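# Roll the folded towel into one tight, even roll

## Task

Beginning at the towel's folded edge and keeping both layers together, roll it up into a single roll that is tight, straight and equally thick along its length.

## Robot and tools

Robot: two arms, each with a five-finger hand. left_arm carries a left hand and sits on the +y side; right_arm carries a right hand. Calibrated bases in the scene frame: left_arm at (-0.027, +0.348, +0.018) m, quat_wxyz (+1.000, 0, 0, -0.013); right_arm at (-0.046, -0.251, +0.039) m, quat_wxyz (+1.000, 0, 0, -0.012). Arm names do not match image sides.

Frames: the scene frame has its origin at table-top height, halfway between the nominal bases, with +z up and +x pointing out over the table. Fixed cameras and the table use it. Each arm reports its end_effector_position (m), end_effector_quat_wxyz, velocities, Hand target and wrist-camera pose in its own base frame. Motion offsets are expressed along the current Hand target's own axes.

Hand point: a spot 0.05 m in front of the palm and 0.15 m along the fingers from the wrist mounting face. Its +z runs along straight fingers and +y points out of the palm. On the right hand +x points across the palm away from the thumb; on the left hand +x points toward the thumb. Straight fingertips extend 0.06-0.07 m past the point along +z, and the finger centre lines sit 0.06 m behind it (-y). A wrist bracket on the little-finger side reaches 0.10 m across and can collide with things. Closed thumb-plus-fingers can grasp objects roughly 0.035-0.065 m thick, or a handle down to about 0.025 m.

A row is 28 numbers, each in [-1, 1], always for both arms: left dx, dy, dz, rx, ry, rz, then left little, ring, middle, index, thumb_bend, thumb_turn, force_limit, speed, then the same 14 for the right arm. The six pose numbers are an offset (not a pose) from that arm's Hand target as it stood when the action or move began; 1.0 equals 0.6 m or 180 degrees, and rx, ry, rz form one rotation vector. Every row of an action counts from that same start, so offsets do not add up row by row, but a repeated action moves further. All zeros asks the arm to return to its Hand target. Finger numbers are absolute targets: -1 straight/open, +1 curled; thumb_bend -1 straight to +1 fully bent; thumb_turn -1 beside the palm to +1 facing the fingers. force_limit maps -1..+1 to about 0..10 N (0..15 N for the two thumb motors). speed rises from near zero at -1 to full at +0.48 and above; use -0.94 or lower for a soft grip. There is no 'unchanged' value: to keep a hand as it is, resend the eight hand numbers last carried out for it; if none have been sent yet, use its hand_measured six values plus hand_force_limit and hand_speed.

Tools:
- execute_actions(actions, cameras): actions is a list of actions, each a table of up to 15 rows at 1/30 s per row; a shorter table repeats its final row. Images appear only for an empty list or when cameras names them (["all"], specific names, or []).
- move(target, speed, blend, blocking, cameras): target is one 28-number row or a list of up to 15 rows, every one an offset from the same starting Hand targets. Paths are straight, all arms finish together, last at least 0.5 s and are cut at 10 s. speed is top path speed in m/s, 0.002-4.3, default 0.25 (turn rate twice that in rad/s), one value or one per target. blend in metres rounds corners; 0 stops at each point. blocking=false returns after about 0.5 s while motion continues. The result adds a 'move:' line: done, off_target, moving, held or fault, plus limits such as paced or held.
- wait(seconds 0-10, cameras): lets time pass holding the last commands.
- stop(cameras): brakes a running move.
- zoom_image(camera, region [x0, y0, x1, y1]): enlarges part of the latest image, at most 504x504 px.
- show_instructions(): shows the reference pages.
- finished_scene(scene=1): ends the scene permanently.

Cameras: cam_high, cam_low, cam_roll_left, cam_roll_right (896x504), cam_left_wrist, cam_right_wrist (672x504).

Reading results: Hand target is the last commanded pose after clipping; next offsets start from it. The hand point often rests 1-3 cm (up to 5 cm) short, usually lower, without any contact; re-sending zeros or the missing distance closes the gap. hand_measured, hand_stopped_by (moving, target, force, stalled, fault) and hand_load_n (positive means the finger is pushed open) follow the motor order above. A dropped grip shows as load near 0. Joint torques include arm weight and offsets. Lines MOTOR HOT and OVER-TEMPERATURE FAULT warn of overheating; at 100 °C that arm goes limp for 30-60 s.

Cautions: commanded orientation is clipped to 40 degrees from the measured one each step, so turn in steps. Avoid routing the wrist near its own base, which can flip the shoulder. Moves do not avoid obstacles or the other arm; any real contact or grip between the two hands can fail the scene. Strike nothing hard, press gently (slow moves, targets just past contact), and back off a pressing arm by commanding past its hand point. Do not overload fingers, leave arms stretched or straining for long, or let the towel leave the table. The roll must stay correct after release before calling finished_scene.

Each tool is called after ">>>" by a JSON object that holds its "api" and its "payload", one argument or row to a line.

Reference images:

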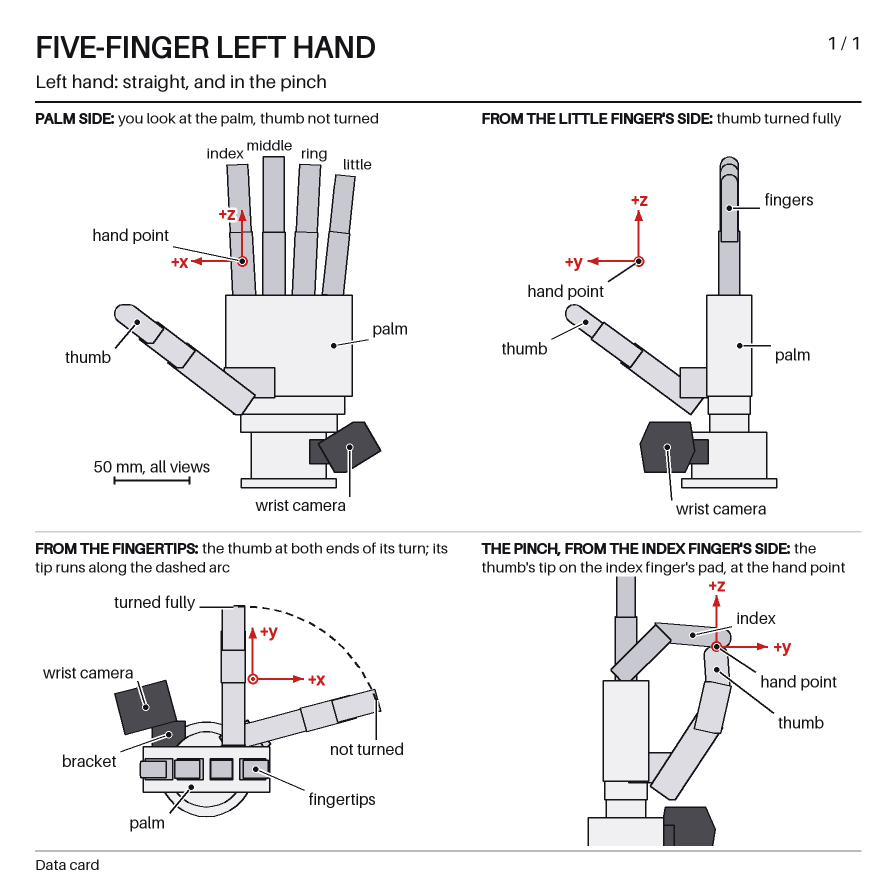

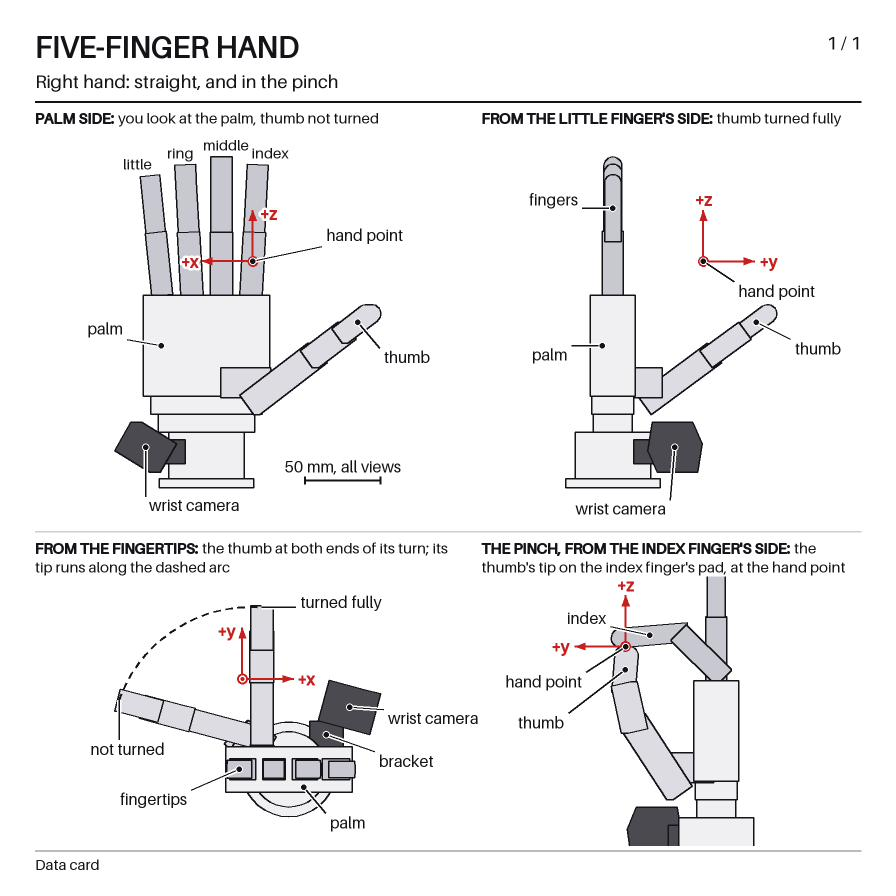

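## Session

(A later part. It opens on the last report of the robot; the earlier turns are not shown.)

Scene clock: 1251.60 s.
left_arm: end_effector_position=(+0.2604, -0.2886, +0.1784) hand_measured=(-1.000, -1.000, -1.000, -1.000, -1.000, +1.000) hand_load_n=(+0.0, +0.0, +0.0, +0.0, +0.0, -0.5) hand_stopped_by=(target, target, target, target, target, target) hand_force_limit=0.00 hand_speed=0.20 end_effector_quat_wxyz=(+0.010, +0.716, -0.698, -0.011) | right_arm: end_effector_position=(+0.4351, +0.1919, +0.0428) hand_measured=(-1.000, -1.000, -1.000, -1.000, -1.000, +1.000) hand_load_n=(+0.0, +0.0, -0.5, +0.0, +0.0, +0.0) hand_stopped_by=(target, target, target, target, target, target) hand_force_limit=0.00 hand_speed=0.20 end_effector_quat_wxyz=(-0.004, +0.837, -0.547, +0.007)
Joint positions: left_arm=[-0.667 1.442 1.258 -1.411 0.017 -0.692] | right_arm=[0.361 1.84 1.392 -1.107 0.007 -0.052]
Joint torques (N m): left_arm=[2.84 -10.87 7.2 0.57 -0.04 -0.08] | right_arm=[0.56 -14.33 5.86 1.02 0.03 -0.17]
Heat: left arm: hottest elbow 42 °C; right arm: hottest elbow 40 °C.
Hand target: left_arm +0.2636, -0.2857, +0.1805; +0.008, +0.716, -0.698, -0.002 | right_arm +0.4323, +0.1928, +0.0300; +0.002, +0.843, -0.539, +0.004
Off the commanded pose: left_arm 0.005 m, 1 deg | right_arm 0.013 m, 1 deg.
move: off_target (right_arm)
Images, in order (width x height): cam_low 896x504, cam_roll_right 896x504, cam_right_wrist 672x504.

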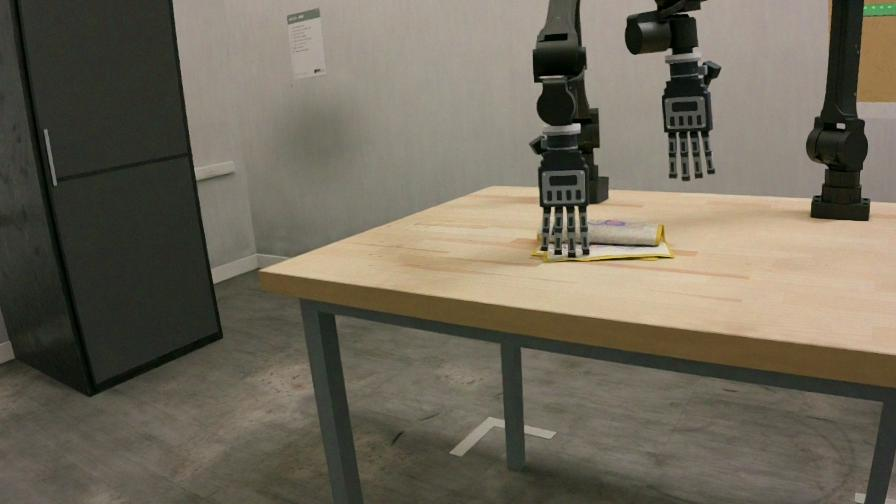

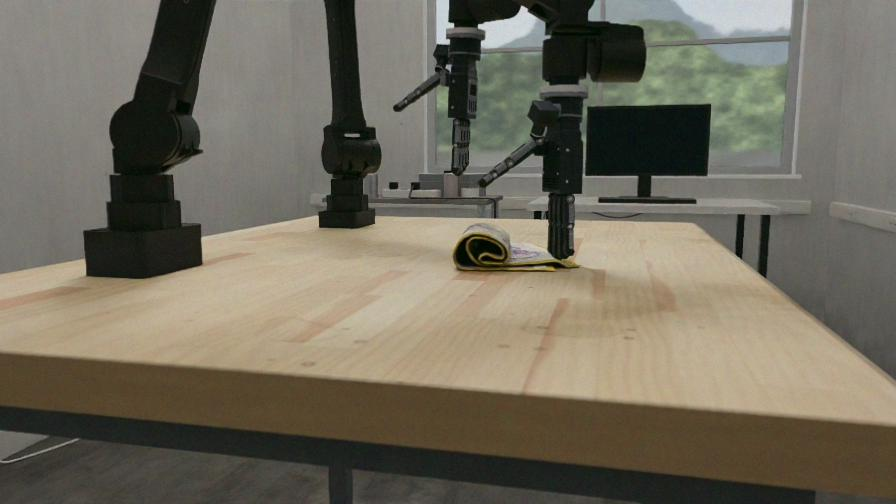

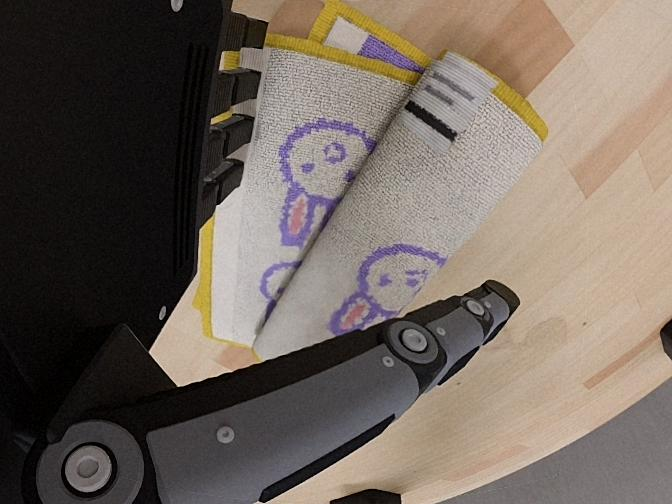

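>>> {"api": "move", "payload": {
  "target": [0, 0, 0, 0, 0, 0, -1, -1, -1, -1, -1, 1, 0, 0.2, 0.0419, -0.0294, 0, 0, 0, 0.0806, -1, -1, -1, -1, -1, 1, 0, 0.2],
  "speed": 0.06,
  "cameras": ["cam_high", "cam_low", "cam_roll_right", "cam_right_wrist"]
}}

>>> {"api": "zoom_image", "payload": {
  "camera": "cam_low",
  "region": [500, 180, 720, 290]
}}

>>> {"api": "zoom_image", "payload": {
  "camera": "cam_roll_right",
  "region": [430, 180, 630, 290]
}}

Scene clock: 1256.40 s.
left_arm: end_effector_position=(+0.2604, -0.2886, +0.1784) hand_measured=(-1.000, -1.000, -1.000, -1.000, -1.000, +1.000) hand_load_n=(+0.0, +0.0, +0.0, +0.0, +0.0, +0.0) hand_stopped_by=(target, target, target, target, target, target) hand_force_limit=0.00 hand_speed=0.20 end_effector_quat_wxyz=(+0.010, +0.716, -0.698, -0.011) | right_arm: end_effector_position=(+0.4470, +0.1800, +0.0423) hand_measured=(-1.000, -1.000, -1.000, -1.000, -1.000, +1.000) hand_load_n=(+0.0, +0.0, -1.0, +0.0, +0.0, +0.0) hand_stopped_by=(target, target, target, target, target, target) hand_force_limit=0.00 hand_speed=0.20 end_effector_quat_wxyz=(-0.005, +0.777, -0.630, +0.006)
Joint positions: left_arm=[-0.667 1.442 1.258 -1.411 0.017 -0.692] | right_arm=[0.309 1.843 1.395 -1.107 0.005 0.101]
Joint torques (N m): left_arm=[2.84 -10.81 7.2 0.59 -0.02 -0.07] | right_arm=[-0.62 -13.27 8.43 0.59 0.09 0.19]
Heat: left arm: hottest elbow 42 °C; right arm: hottest elbow 40 °C.
Hand target: left_arm +0.2636, -0.2857, +0.1805; +0.008, +0.716, -0.698, -0.002 | right_arm +0.4589, +0.1773, +0.0302; +0.002, +0.768, -0.641, +0.004
Off the commanded pose: left_arm 0.005 m, 1 deg | right_arm 0.017 m, 2 deg.
move: off_target (right_arm)
Images, in order (width x height): cam_high 896x504, cam_low 896x504, cam_roll_right 896x504, cam_right_wrist 672x504.

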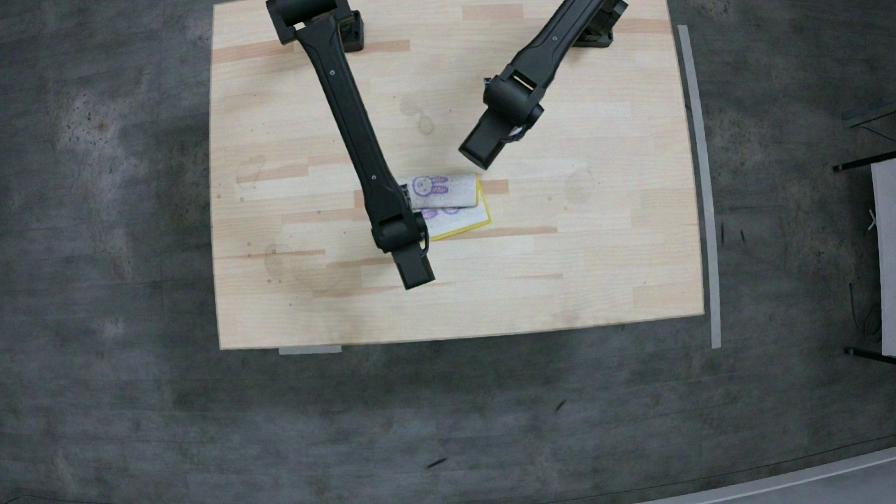

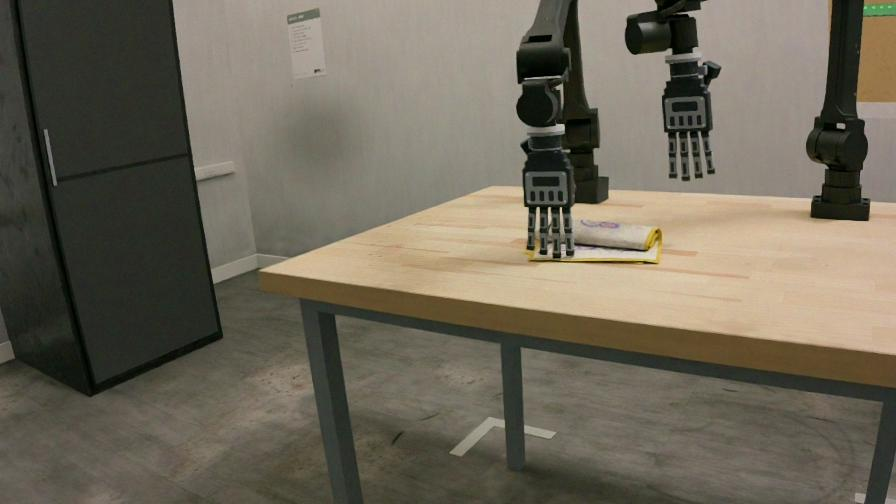

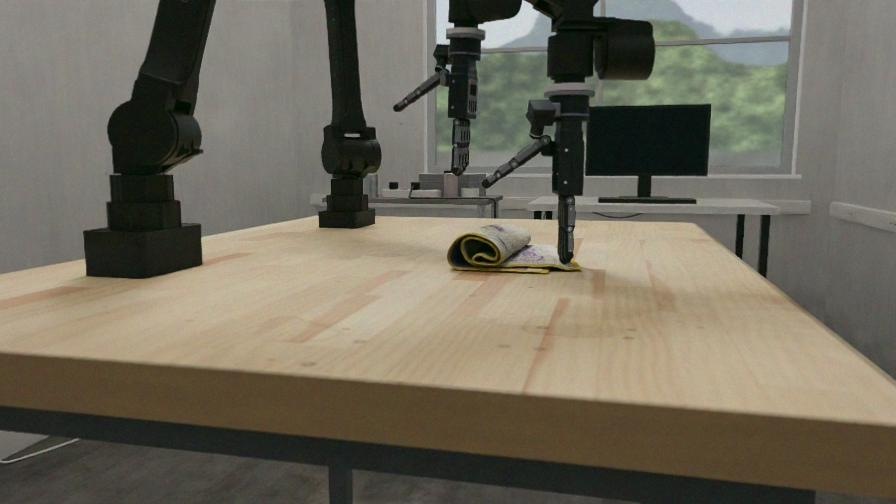

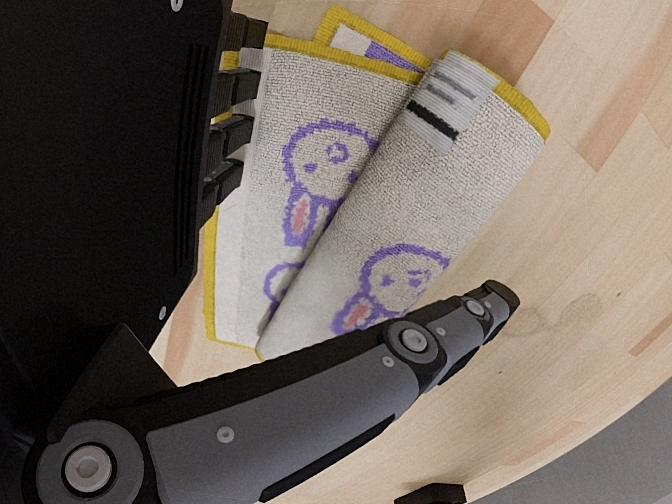

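Scaled by 2.291 from the camera's 896x504 image, which has a finer 1280x720 frame.

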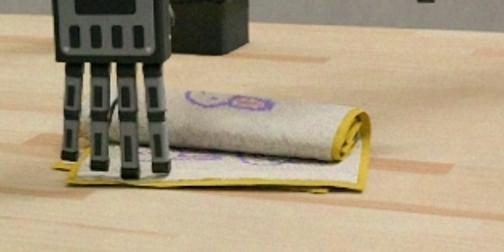

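Scaled by 2.520 from the camera's 896x504 image, which has a finer 1280x720 frame.

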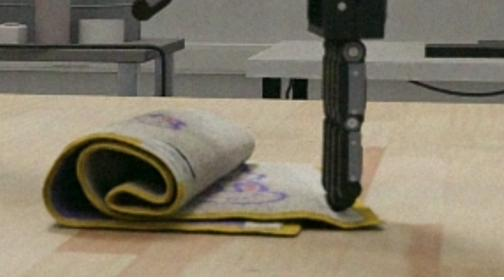

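>>> {"api": "move", "payload": {
  "target": [
    [0, 0, 0, 0, 0, 0, -1, -1, -1, -1, -1, 1, 0, 0.2, -0.0083, 0.0188, -0.01, 0, 0, 0, -1, -1, -1, -1, -1, 1, 0, 0.2],
    [0, 0, 0, 0, 0, 0, -1, -1, -1, -1, -1, 1, 0, 0.2, -0.0083, 0.0188, -0.1767, 0, 0, 0, -1, -1, -1, -1, -1, 1, 0, 0.2]
  ],
  "speed": [0.04, 0.15],
  "cameras": []
}}

>>> {"api": "move", "payload": {
  "target": [-0.0183, -0.22, 0.02, 0, 0, 0, -1, -1, -1, -1, -1, 1, 0, 0.2, 0.0933, 0.058, 0, 0, 0, 0.05, -1, -1, -1, -1, -1, 1, 0, 0.2],
  "speed": 0.2,
  "cameras": ["cam_high", "cam_low"]
}}

>>> {"api": "zoom_image", "payload": {
  "camera": "cam_high",
  "region": [330, 130, 530, 260]
}}

Scene clock: 1268.67 s.
left_arm: end_effector_position=(+0.2604, -0.2886, +0.1784) hand_measured=(-1.000, -1.000, -1.000, -1.000, -1.000, +1.000) hand_load_n=(+0.0, +0.0, +0.0, +0.0, -0.5, +0.0) hand_stopped_by=(target, target, target, target, target, target) hand_force_limit=0.00 hand_speed=0.20 end_effector_quat_wxyz=(+0.010, +0.716, -0.698, -0.011) | right_arm: end_effector_position=(+0.4345, +0.1768, +0.1284) hand_measured=(-1.000, -1.000, -1.000, -1.000, -1.000, +1.000) hand_load_n=(+0.0, +0.0, +0.0, +0.0, +0.0, +0.0) hand_stopped_by=(target, target, target, target, target, target) hand_force_limit=0.00 hand_speed=0.20 end_effector_quat_wxyz=(+0.008, +0.772, -0.635, -0.002)
Joint positions: left_arm=[-0.667 1.442 1.258 -1.411 0.017 -0.692] | right_arm=[0.309 1.755 1.506 -1.337 0.005 0.115]
Joint torques (N m): left_arm=[2.96 -10.75 7.16 0.58 -0.03 -0.09] | right_arm=[0.67 -14.92 9.68 0.02 0.06 0.15]
Heat: left arm: hottest elbow 42 °C; right arm: hottest elbow 40 °C.
Hand target: left_arm +0.2636, -0.2857, +0.1805; +0.008, +0.716, -0.698, -0.002 | right_arm +0.4466, +0.1810, +0.1361; +0.002, +0.768, -0.641, +0.004
Off the commanded pose: left_arm 0.005 m, 1 deg | right_arm 0.015 m, 1 deg.
move: off_target (right_arm)
No camera images: "cameras" was empty.

Scene clock: 1270.13 s.
left_arm: end_effector_position=(+0.3796, -0.2664, +0.1574) hand_measured=(-1.000, -1.000, -1.000, -1.000, -1.000, +1.000) hand_load_n=(+0.0, +0.0, +0.0, +0.0, +0.0, +0.5) hand_stopped_by=(target, target, target, target, target, target) hand_force_limit=0.00 hand_speed=0.20 end_effector_quat_wxyz=(+0.011, +0.718, -0.696, -0.013) | right_arm: end_effector_position=(+0.4224, +0.1217, +0.1391) hand_measured=(-1.000, -1.000, -1.000, -1.000, -1.000, +1.000) hand_load_n=(+0.0, +0.0, +0.0, +0.0, +0.0, +0.0) hand_stopped_by=(target, target, target, target, target, target) hand_force_limit=0.00 hand_speed=0.20 end_effector_quat_wxyz=(+0.002, +0.722, -0.692, +0.002)
Joint positions: left_arm=[-0.483 1.681 1.481 -1.401 0.013 -0.514] | right_arm=[0.194 1.66 1.41 -1.323 0.006 0.152]
Joint torques (N m): left_arm=[2.61 -11.63 11.32 -0.31 0.07 -0.07] | right_arm=[0.21 -14.8 6.11 0.84 0.04 0.17]
Heat: left arm: hottest elbow 42 °C; right arm: hottest elbow 40 °C.
Hand target: left_arm +0.3950, -0.2714, +0.1665; +0.008, +0.716, -0.698, -0.002 | right_arm +0.4224, +0.1197, +0.1364; +0.001, +0.715, -0.699, +0.004
Off the commanded pose: left_arm 0.019 m, 1 deg | right_arm 0.003 m, 1 deg.
move: off_target (left_arm)
Images, in order (width x height): cam_high 896x504, cam_low 896x504.

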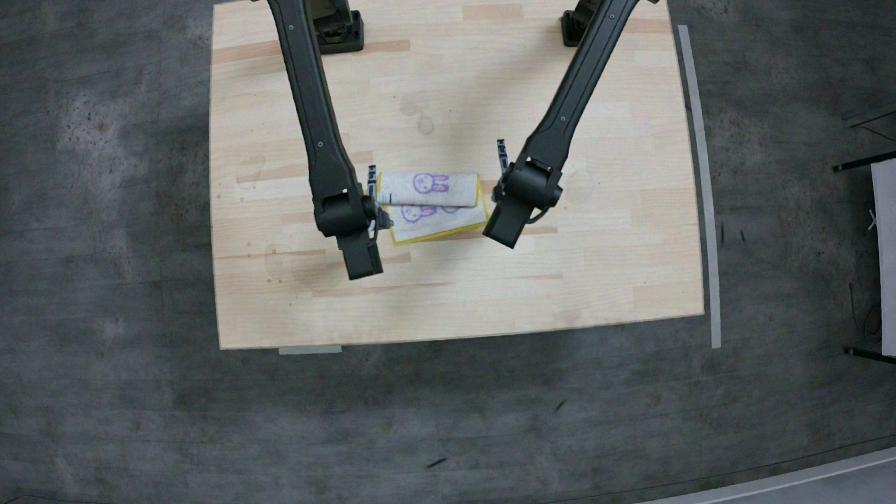

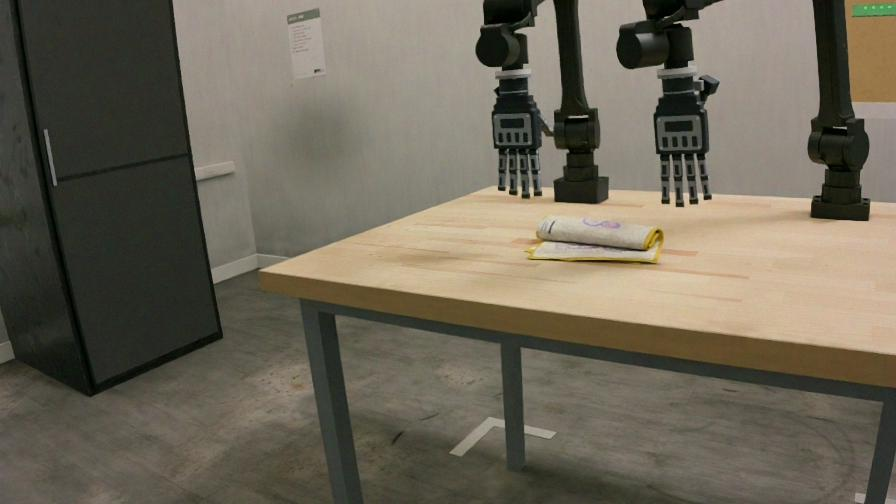

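Scaled by 2.520 from the camera's 896x504 image, which has a finer 1280x720 frame.

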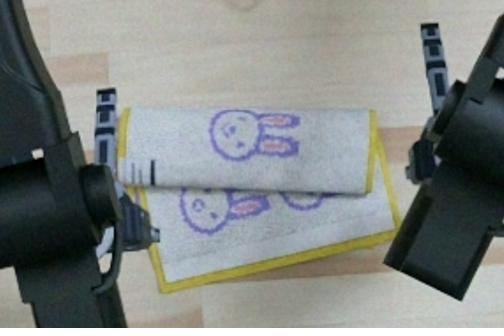

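>>> {"api": "move", "payload": {
  "target": [
    [0.1043, -0.0117, 0.0775, 0.3333, 0.0146, 0.0252, -0.5, -0.5, -0.5, -0.5, -1, 1, 0, 0.2, 0, 0.045, 0.05, 0.3333, 0.0146, 0.0252, -0.5, -0.5, -0.5, -0.5, -1, 1, 0, 0.2],
    [0.1377, -0.0117, 0.1242, 0.3333, 0.0146, 0.0252, -0.5, -0.5, -0.5, -0.5, -1, 1, 0, 0.2, -0.0405, 0.045, 0.1, 0.3333, 0.0146, 0.0252, -0.5, -0.5, -0.5, -0.5, -1, 1, 0, 0.2]
  ],
  "speed": 0.25,
  "cameras": ["cam_high", "cam_roll_left", "cam_roll_right", "cam_left_wrist", "cam_right_wrist"]
}}

>>> {"api": "zoom_image", "payload": {
  "camera": "cam_roll_left",
  "region": [310, 150, 490, 280]
}}

>>> {"api": "zoom_image", "payload": {
  "camera": "cam_roll_right",
  "region": [400, 150, 600, 280]
}}

Scene clock: 1277.30 s.
left_arm: end_effector_position=(+0.4033, -0.3490, +0.0955) hand_measured=(-0.500, -0.500, -0.500, -0.500, -1.000, +1.000) hand_load_n=(+0.0, +0.0, +0.0, +0.0, -0.5, +0.0) hand_stopped_by=(target, target, target, target, target, target) hand_force_limit=0.00 hand_speed=0.20 end_effector_quat_wxyz=(-0.337, +0.597, -0.634, +0.358) | right_arm: end_effector_position=(+0.3958, +0.1397, +0.0802) hand_measured=(-0.500, -0.500, -0.500, -0.500, -1.000, +1.000) hand_load_n=(+0.0, +0.0, +0.0, -0.5, +0.0, +0.0) hand_stopped_by=(target, target, target, target, target, target) hand_force_limit=0.00 hand_speed=0.20 end_effector_quat_wxyz=(-0.338, +0.596, -0.627, +0.371)
Joint positions: left_arm=[-0.853 1.446 0.835 -0.099 -0.656 -0.483] | right_arm=[0.441 1.114 0.467 0.066 0.441 0.252]
Joint torques (N m): left_arm=[1.61 -8.82 7.34 2.09 -0.58 -0.23] | right_arm=[1.03 -4.25 6.2 2.62 0.26 0.18]
Heat: left arm: hottest elbow 42 °C; right arm: hottest elbow 39 °C.
Hand target: left_arm +0.4032, -0.3544, +0.0925; -0.335, +0.598, -0.632, +0.363 | right_arm +0.3950, +0.1431, +0.0763; -0.341, +0.593, -0.630, +0.368
Off the commanded pose: left_arm 0.006 m, 1 deg | right_arm 0.005 m, 1 deg.
move: done
Images, in order (width x height): cam_high 896x504, cam_roll_left 896x504, cam_roll_right 896x504, cam_left_wrist 672x504, cam_right_wrist 672x504.

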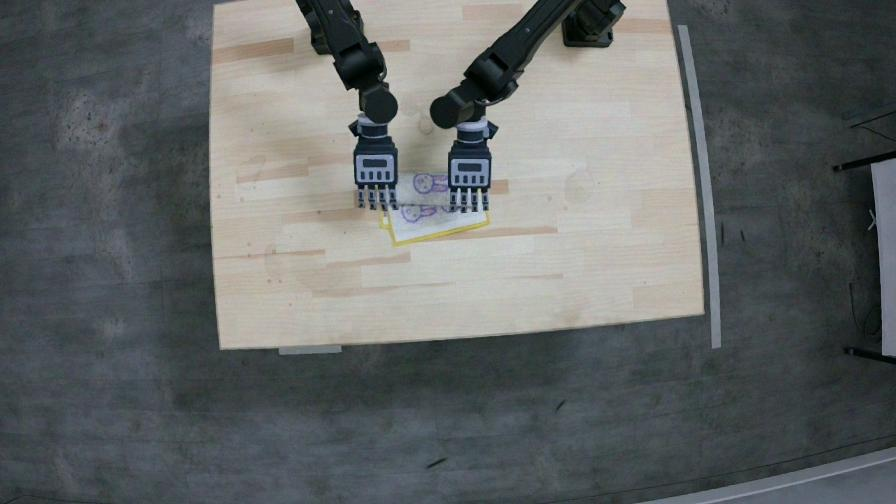

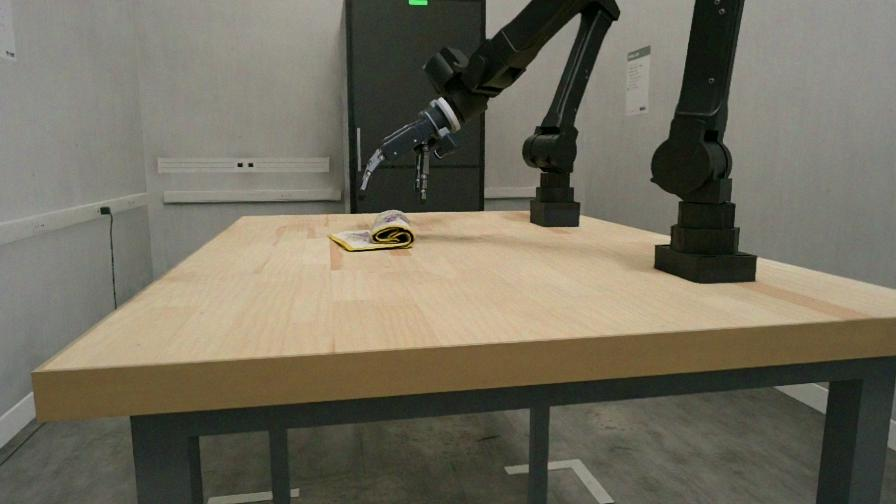

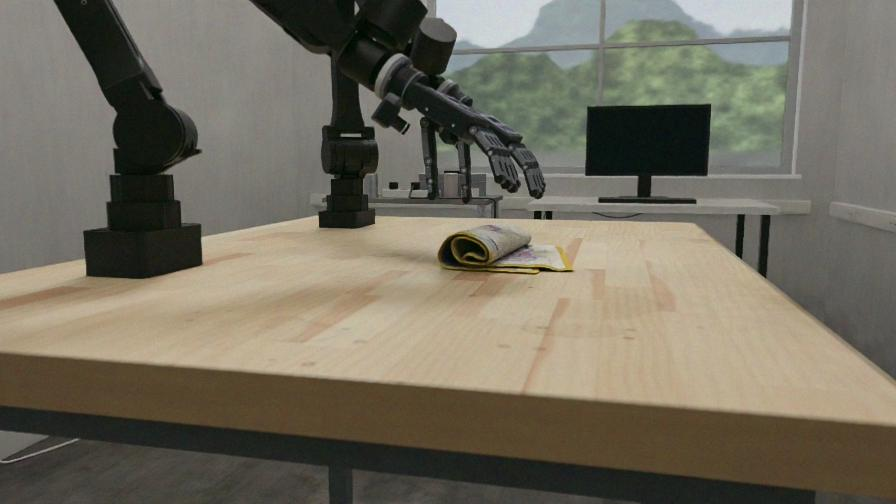

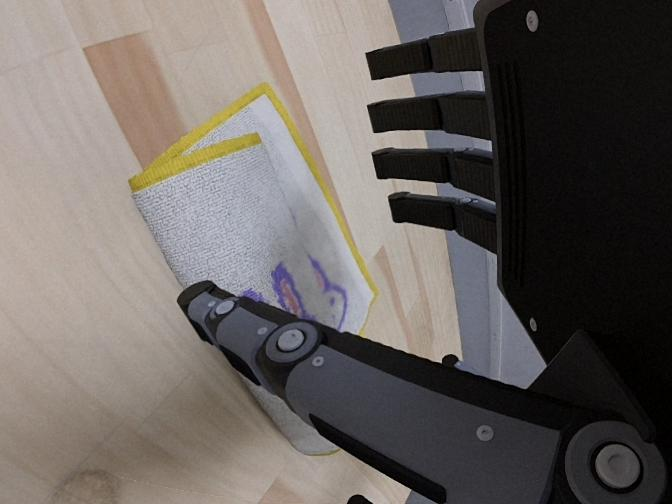

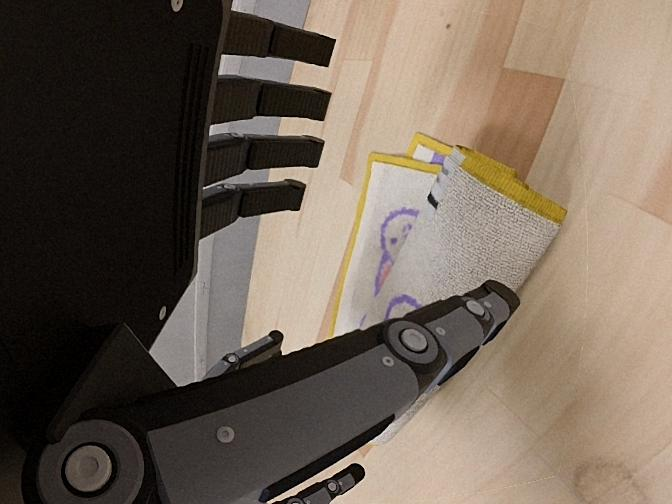

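Scaled by 2.800 from the camera's 896x504 image, which has a finer 1280x720 frame.

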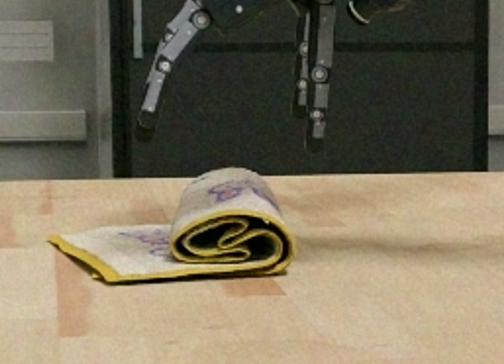

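Scaled by 2.520 from the camera's 896x504 image, which has a finer 1280x720 frame.

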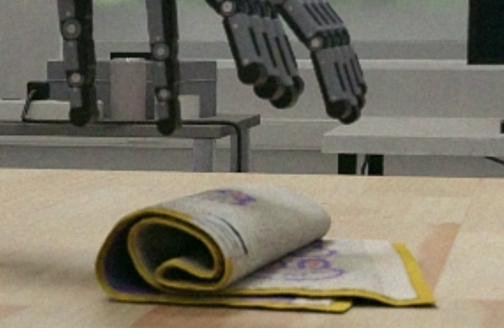

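>>> {"api": "move", "payload": {
  "target": [
    [0, 0, 0, 0, 0, 0, -0.5, -0.5, -0.5, -0.5, -1, 1, 0, 0.2, -0.0017, -0.01, 0.0173, 0, 0, 0, -0.5, -0.5, -0.5, -0.5, -1, 1, 0, 0.2],
    [0, 0.108, 0.0623, 0, 0, 0, -0.5, -0.5, -0.5, -0.5, -1, 1, 0, 0.2, -0.0017, 0.1087, 0.0858, 0, 0, 0, -0.5, -0.5, -0.5, -0.5, -1, 1, 0, 0.2]
  ],
  "speed": 0.12,
  "cameras": ["cam_high", "cam_roll_left", "cam_roll_right", "cam_left_wrist", "cam_right_wrist"]
}}

>>> {"api": "zoom_image", "payload": {
  "camera": "cam_roll_left",
  "region": [340, 190, 460, 270]
}}

>>> {"api": "zoom_image", "payload": {
  "camera": "cam_roll_right",
  "region": [420, 180, 560, 285]
}}

Scene clock: 1283.50 s.
left_arm: end_effector_position=(+0.4050, -0.3504, +0.0236) hand_measured=(-0.500, -0.500, -0.500, -0.500, -1.000, +1.000) hand_load_n=(+0.0, +0.0, +0.0, +0.0, +0.0, +0.0) hand_stopped_by=(target, target, target, target, target, target) hand_force_limit=0.00 hand_speed=0.20 end_effector_quat_wxyz=(-0.337, +0.598, -0.631, +0.360) | right_arm: end_effector_position=(+0.4085, +0.1468, -0.0006) hand_measured=(-0.500, -0.500, -0.500, -0.500, -1.000, +1.000) hand_load_n=(+0.0, +0.0, -0.5, +0.0, +0.5, +0.0) hand_stopped_by=(target, target, target, target, target, target) hand_force_limit=0.00 hand_speed=0.20 end_effector_quat_wxyz=(-0.343, +0.595, -0.626, +0.369)
Joint positions: left_arm=[-0.853 1.601 0.762 0.134 -0.659 -0.487] | right_arm=[0.44 1.43 0.402 0.455 0.432 0.253]
Joint torques (N m): left_arm=[1.38 -9.29 5.93 2.14 -0.59 -0.2] | right_arm=[-0.09 -6.71 4.21 2.71 0.05 0.02]
Heat: left arm: hottest elbow 42 °C; right arm: hottest elbow 39 °C.
Hand target: left_arm +0.4021, -0.3551, +0.0178; -0.336, +0.598, -0.631, +0.363 | right_arm +0.4073, +0.1426, -0.0061; -0.341, +0.593, -0.630, +0.368
Off the commanded pose: left_arm 0.008 m, 0 deg | right_arm 0.007 m, 1 deg.
move: done
Images, in order (width x height): cam_high 896x504, cam_roll_left 896x504, cam_roll_right 896x504, cam_left_wrist 672x504, cam_right_wrist 672x504.

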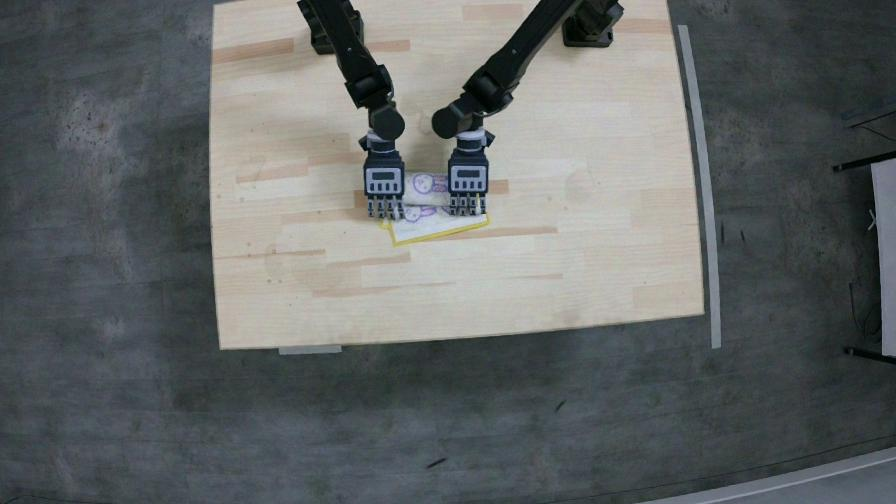

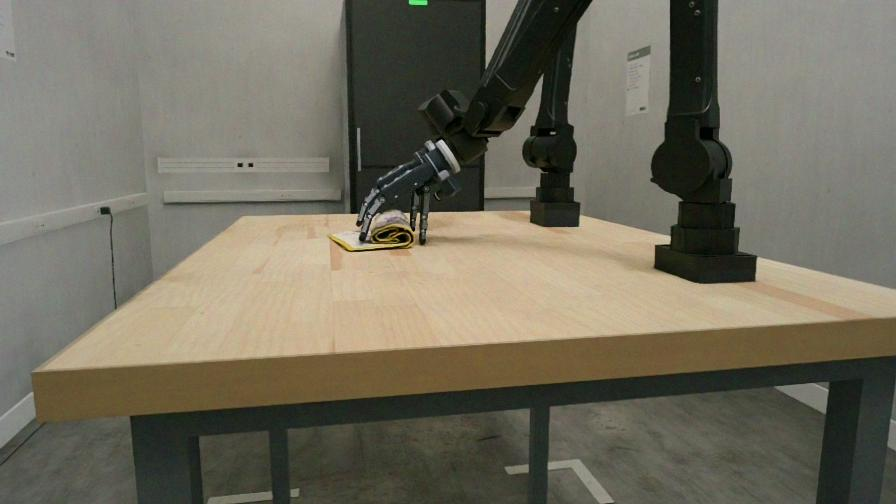

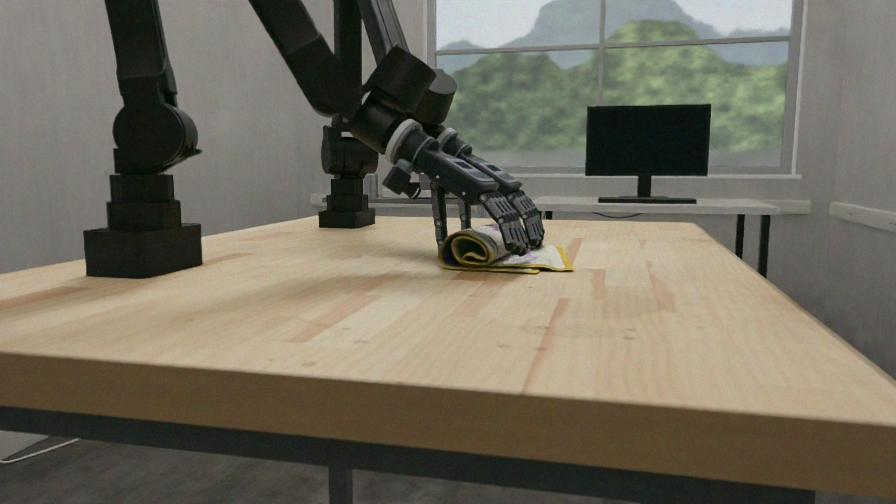

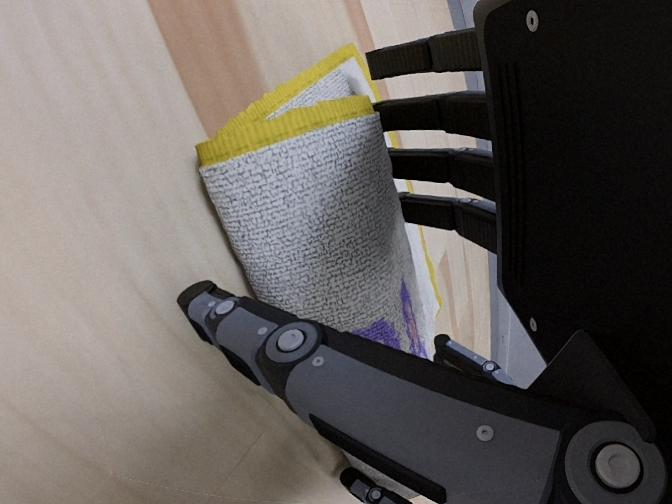

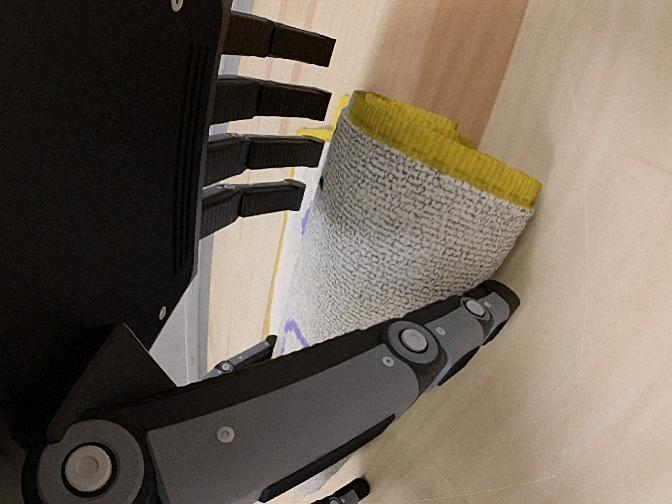

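Scaled by 4.200 from the camera's 896x504 image, which has a finer 1280x720 frame.

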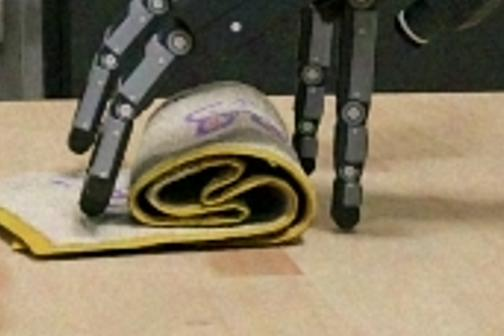

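Scaled by 3.600 from the camera's 896x504 image, which has a finer 1280x720 frame.

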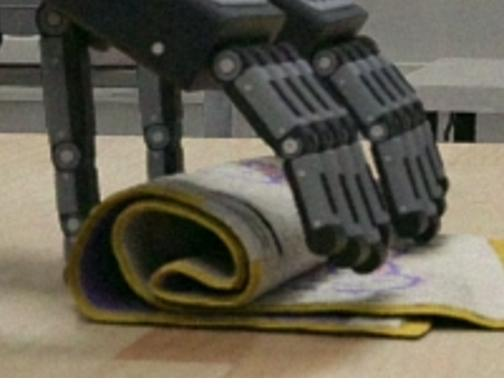

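>>> {"api": "move", "payload": {
  "target": [0, 0, 0, 0, 0, 0, -0.2, -0.2, -0.2, -0.2, -0.85, 1, 0, -0.4, 0, 0, 0, 0, 0, 0, -0.2, -0.2, -0.2, -0.2, -0.85, 1, 0, -0.4],
  "speed": 0.12,
  "cameras": ["cam_roll_left", "cam_roll_right"]
}}

>>> {"api": "zoom_image", "payload": {
  "camera": "cam_roll_left",
  "region": [340, 190, 460, 270]
}}

>>> {"api": "zoom_image", "payload": {
  "camera": "cam_roll_right",
  "region": [420, 180, 560, 285]
}}

Scene clock: 1285.10 s.
left_arm: end_effector_position=(+0.4071, -0.3511, +0.0258) hand_measured=(-0.200, -0.200, -0.200, -0.200, -0.850, +1.000) hand_load_n=(+0.0, +0.0, +1.0, +0.0, +0.5, -0.5) hand_stopped_by=(target, target, target, target, target, target) hand_force_limit=0.00 hand_speed=-0.40 end_effector_quat_wxyz=(-0.340, +0.599, -0.627, +0.365) | right_arm: end_effector_position=(+0.4086, +0.1467, -0.0005) hand_measured=(-0.200, -0.200, -0.200, -0.200, -0.850, +1.000) hand_load_n=(+0.0, +0.0, +0.0, +0.0, +0.0, +0.0) hand_stopped_by=(target, target, target, target, target, target) hand_force_limit=0.00 hand_speed=-0.40 end_effector_quat_wxyz=(-0.343, +0.595, -0.626, +0.369)
Joint positions: left_arm=[-0.853 1.601 0.762 0.145 -0.665 -0.488] | right_arm=[0.439 1.43 0.402 0.456 0.431 0.253]
Joint torques (N m): left_arm=[1.2 -9.35 5.87 1.7 -0.28 -0.2] | right_arm=[-0.21 -6.36 4.18 2.66 0.08 0.03]
Heat: left arm: hottest elbow 41 °C; right arm: hottest elbow 39 °C.
Hand target: left_arm +0.4021, -0.3551, +0.0177; -0.335, +0.598, -0.632, +0.363 | right_arm +0.4073, +0.1425, -0.0061; -0.341, +0.593, -0.630, +0.368
Off the commanded pose: left_arm 0.010 m, 1 deg | right_arm 0.007 m, 1 deg.
move: done
Images, in order (width x height): cam_roll_left 896x504, cam_roll_right 896x504.

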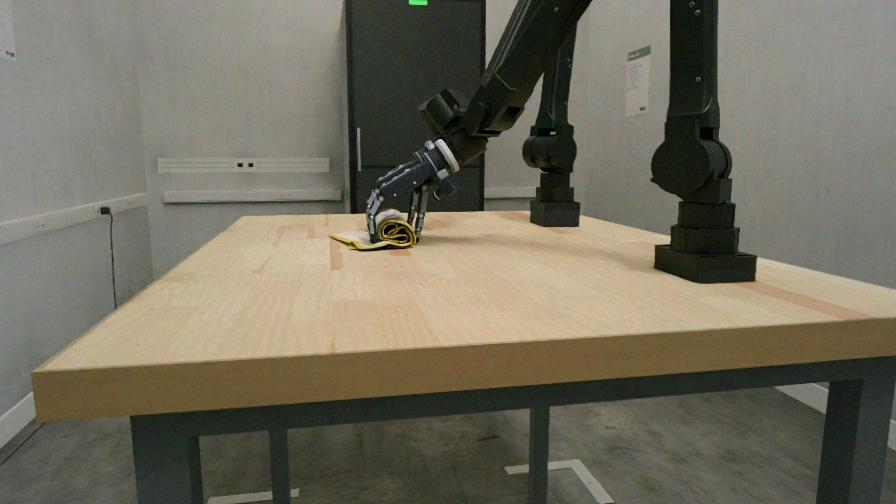

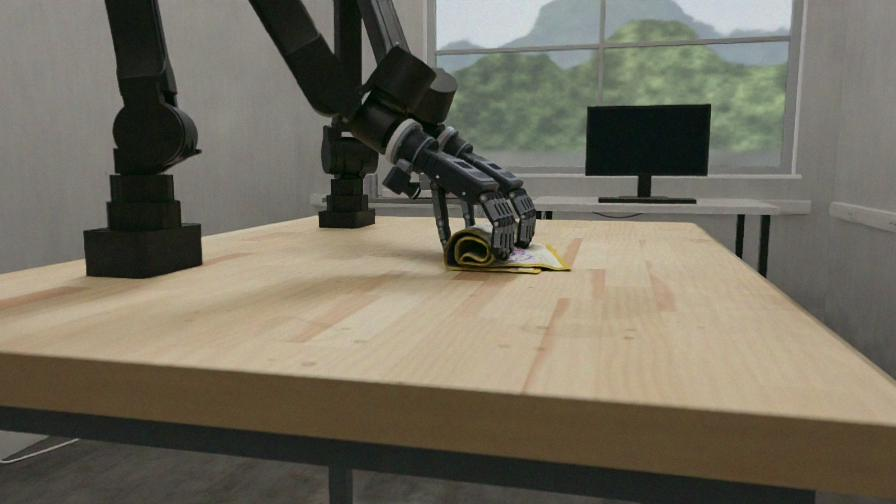

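Scaled by 4.200 from the camera's 896x504 image, which has a finer 1280x720 frame.

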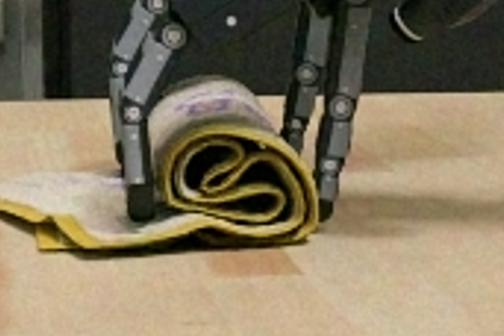

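Scaled by 3.600 from the camera's 896x504 image, which has a finer 1280x720 frame.

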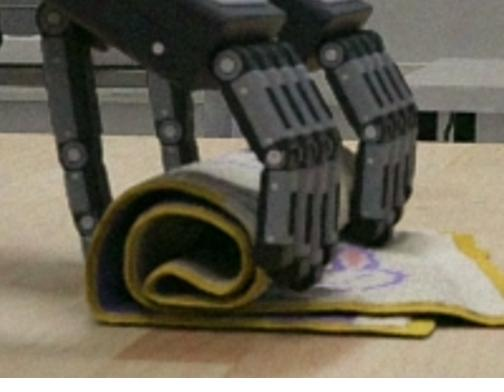

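>>> {"api": "move", "payload": {
  "target": [0, 0, 0, 0, 0, 0, 0.0, 0.0, 0.0, 0.0, -0.7, 1, 0, -0.5, 0, 0, 0, 0, 0, 0, 0.0, 0.0, 0.0, 0.0, -0.7, 1, 0, -0.5],
  "speed": 0.12,
  "cameras": ["cam_roll_left", "cam_roll_right"]
}}

>>> {"api": "zoom_image", "payload": {
  "camera": "cam_roll_left",
  "region": [340, 190, 460, 270]
}}

>>> {"api": "zoom_image", "payload": {
  "camera": "cam_roll_right",
  "region": [420, 180, 560, 285]
}}

Scene clock: 1293.47 s.
left_arm: end_effector_position=(+0.4074, -0.3513, +0.0261) hand_measured=(+0.000, +0.000, +0.000, +0.000, -0.700, +1.000) hand_load_n=(+0.0, +0.0, +1.0, +0.5, +1.0, +0.0) hand_stopped_by=(target, target, target, target, target, target) hand_force_limit=0.00 hand_speed=-0.50 end_effector_quat_wxyz=(-0.340, +0.600, -0.626, +0.365) | right_arm: end_effector_position=(+0.4086, +0.1468, -0.0004) hand_measured=(+0.000, +0.000, +0.000, +0.000, -0.700, +1.000) hand_load_n=(+0.0, +0.0, +0.5, +0.0, +1.0, -0.5) hand_stopped_by=(target, target, target, target, target, target) hand_force_limit=0.00 hand_speed=-0.50 end_effector_quat_wxyz=(-0.343, +0.595, -0.626, +0.369)
Joint positions: left_arm=[-0.853 1.601 0.762 0.147 -0.665 -0.489] | right_arm=[0.439 1.43 0.402 0.456 0.431 0.253]
Joint torques (N m): left_arm=[1.32 -9.47 5.93 1.68 -0.27 -0.19] | right_arm=[-0.38 -6.53 4.21 2.69 0.06 0.02]
Heat: left arm: hottest elbow 40 °C; right arm: hottest elbow 38 °C.
Hand target: left_arm +0.4021, -0.3551, +0.0177; -0.336, +0.598, -0.632, +0.363 | right_arm +0.4073, +0.1426, -0.0061; -0.341, +0.593, -0.630, +0.368
Off the commanded pose: left_arm 0.011 m, 1 deg | right_arm 0.007 m, 1 deg.
move: off_target (left_arm)
Images, in order (width x height): cam_roll_left 896x504, cam_roll_right 896x504.

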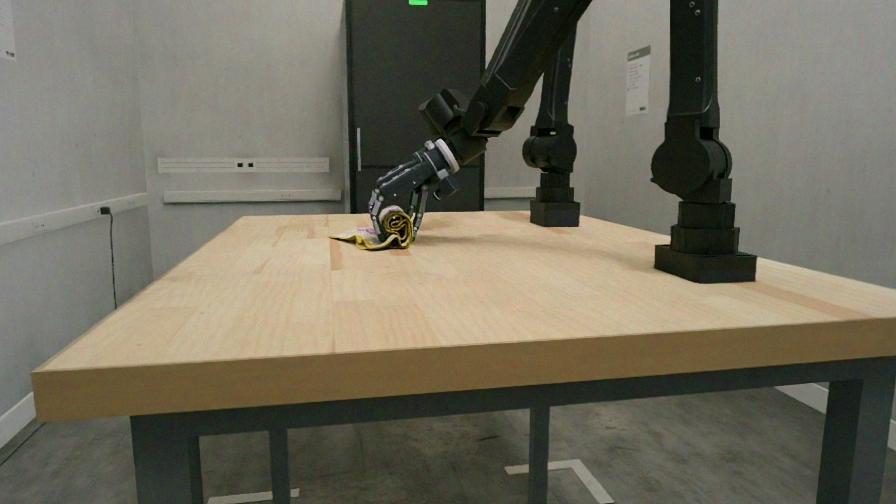

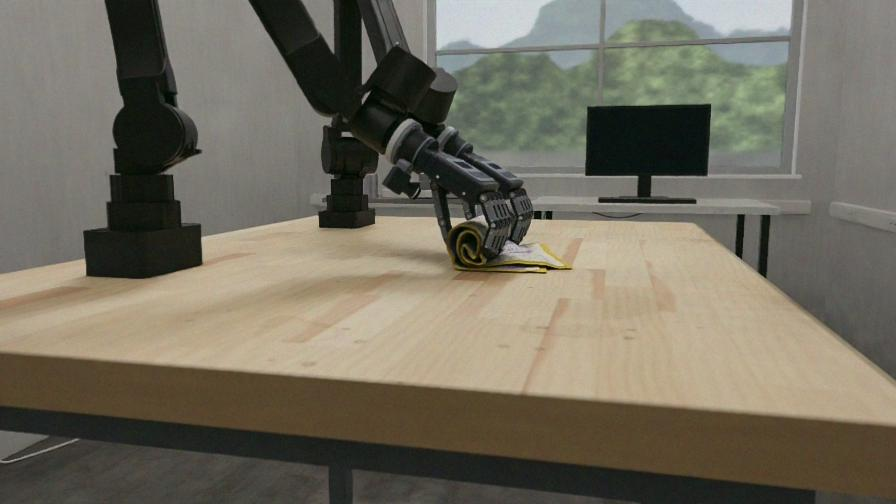

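Scaled by 4.200 from the camera's 896x504 image, which has a finer 1280x720 frame.

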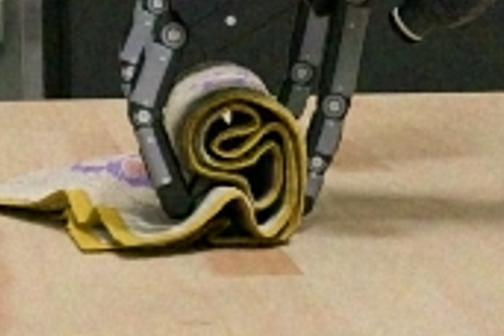

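Scaled by 3.600 from the camera's 896x504 image, which has a finer 1280x720 frame.

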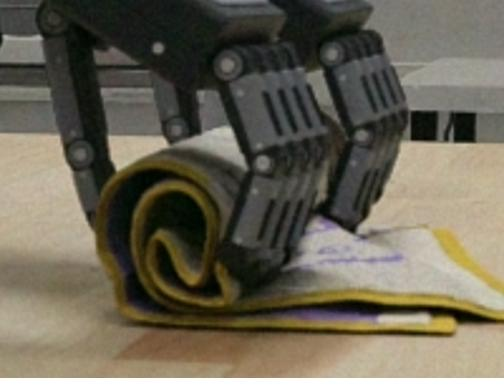

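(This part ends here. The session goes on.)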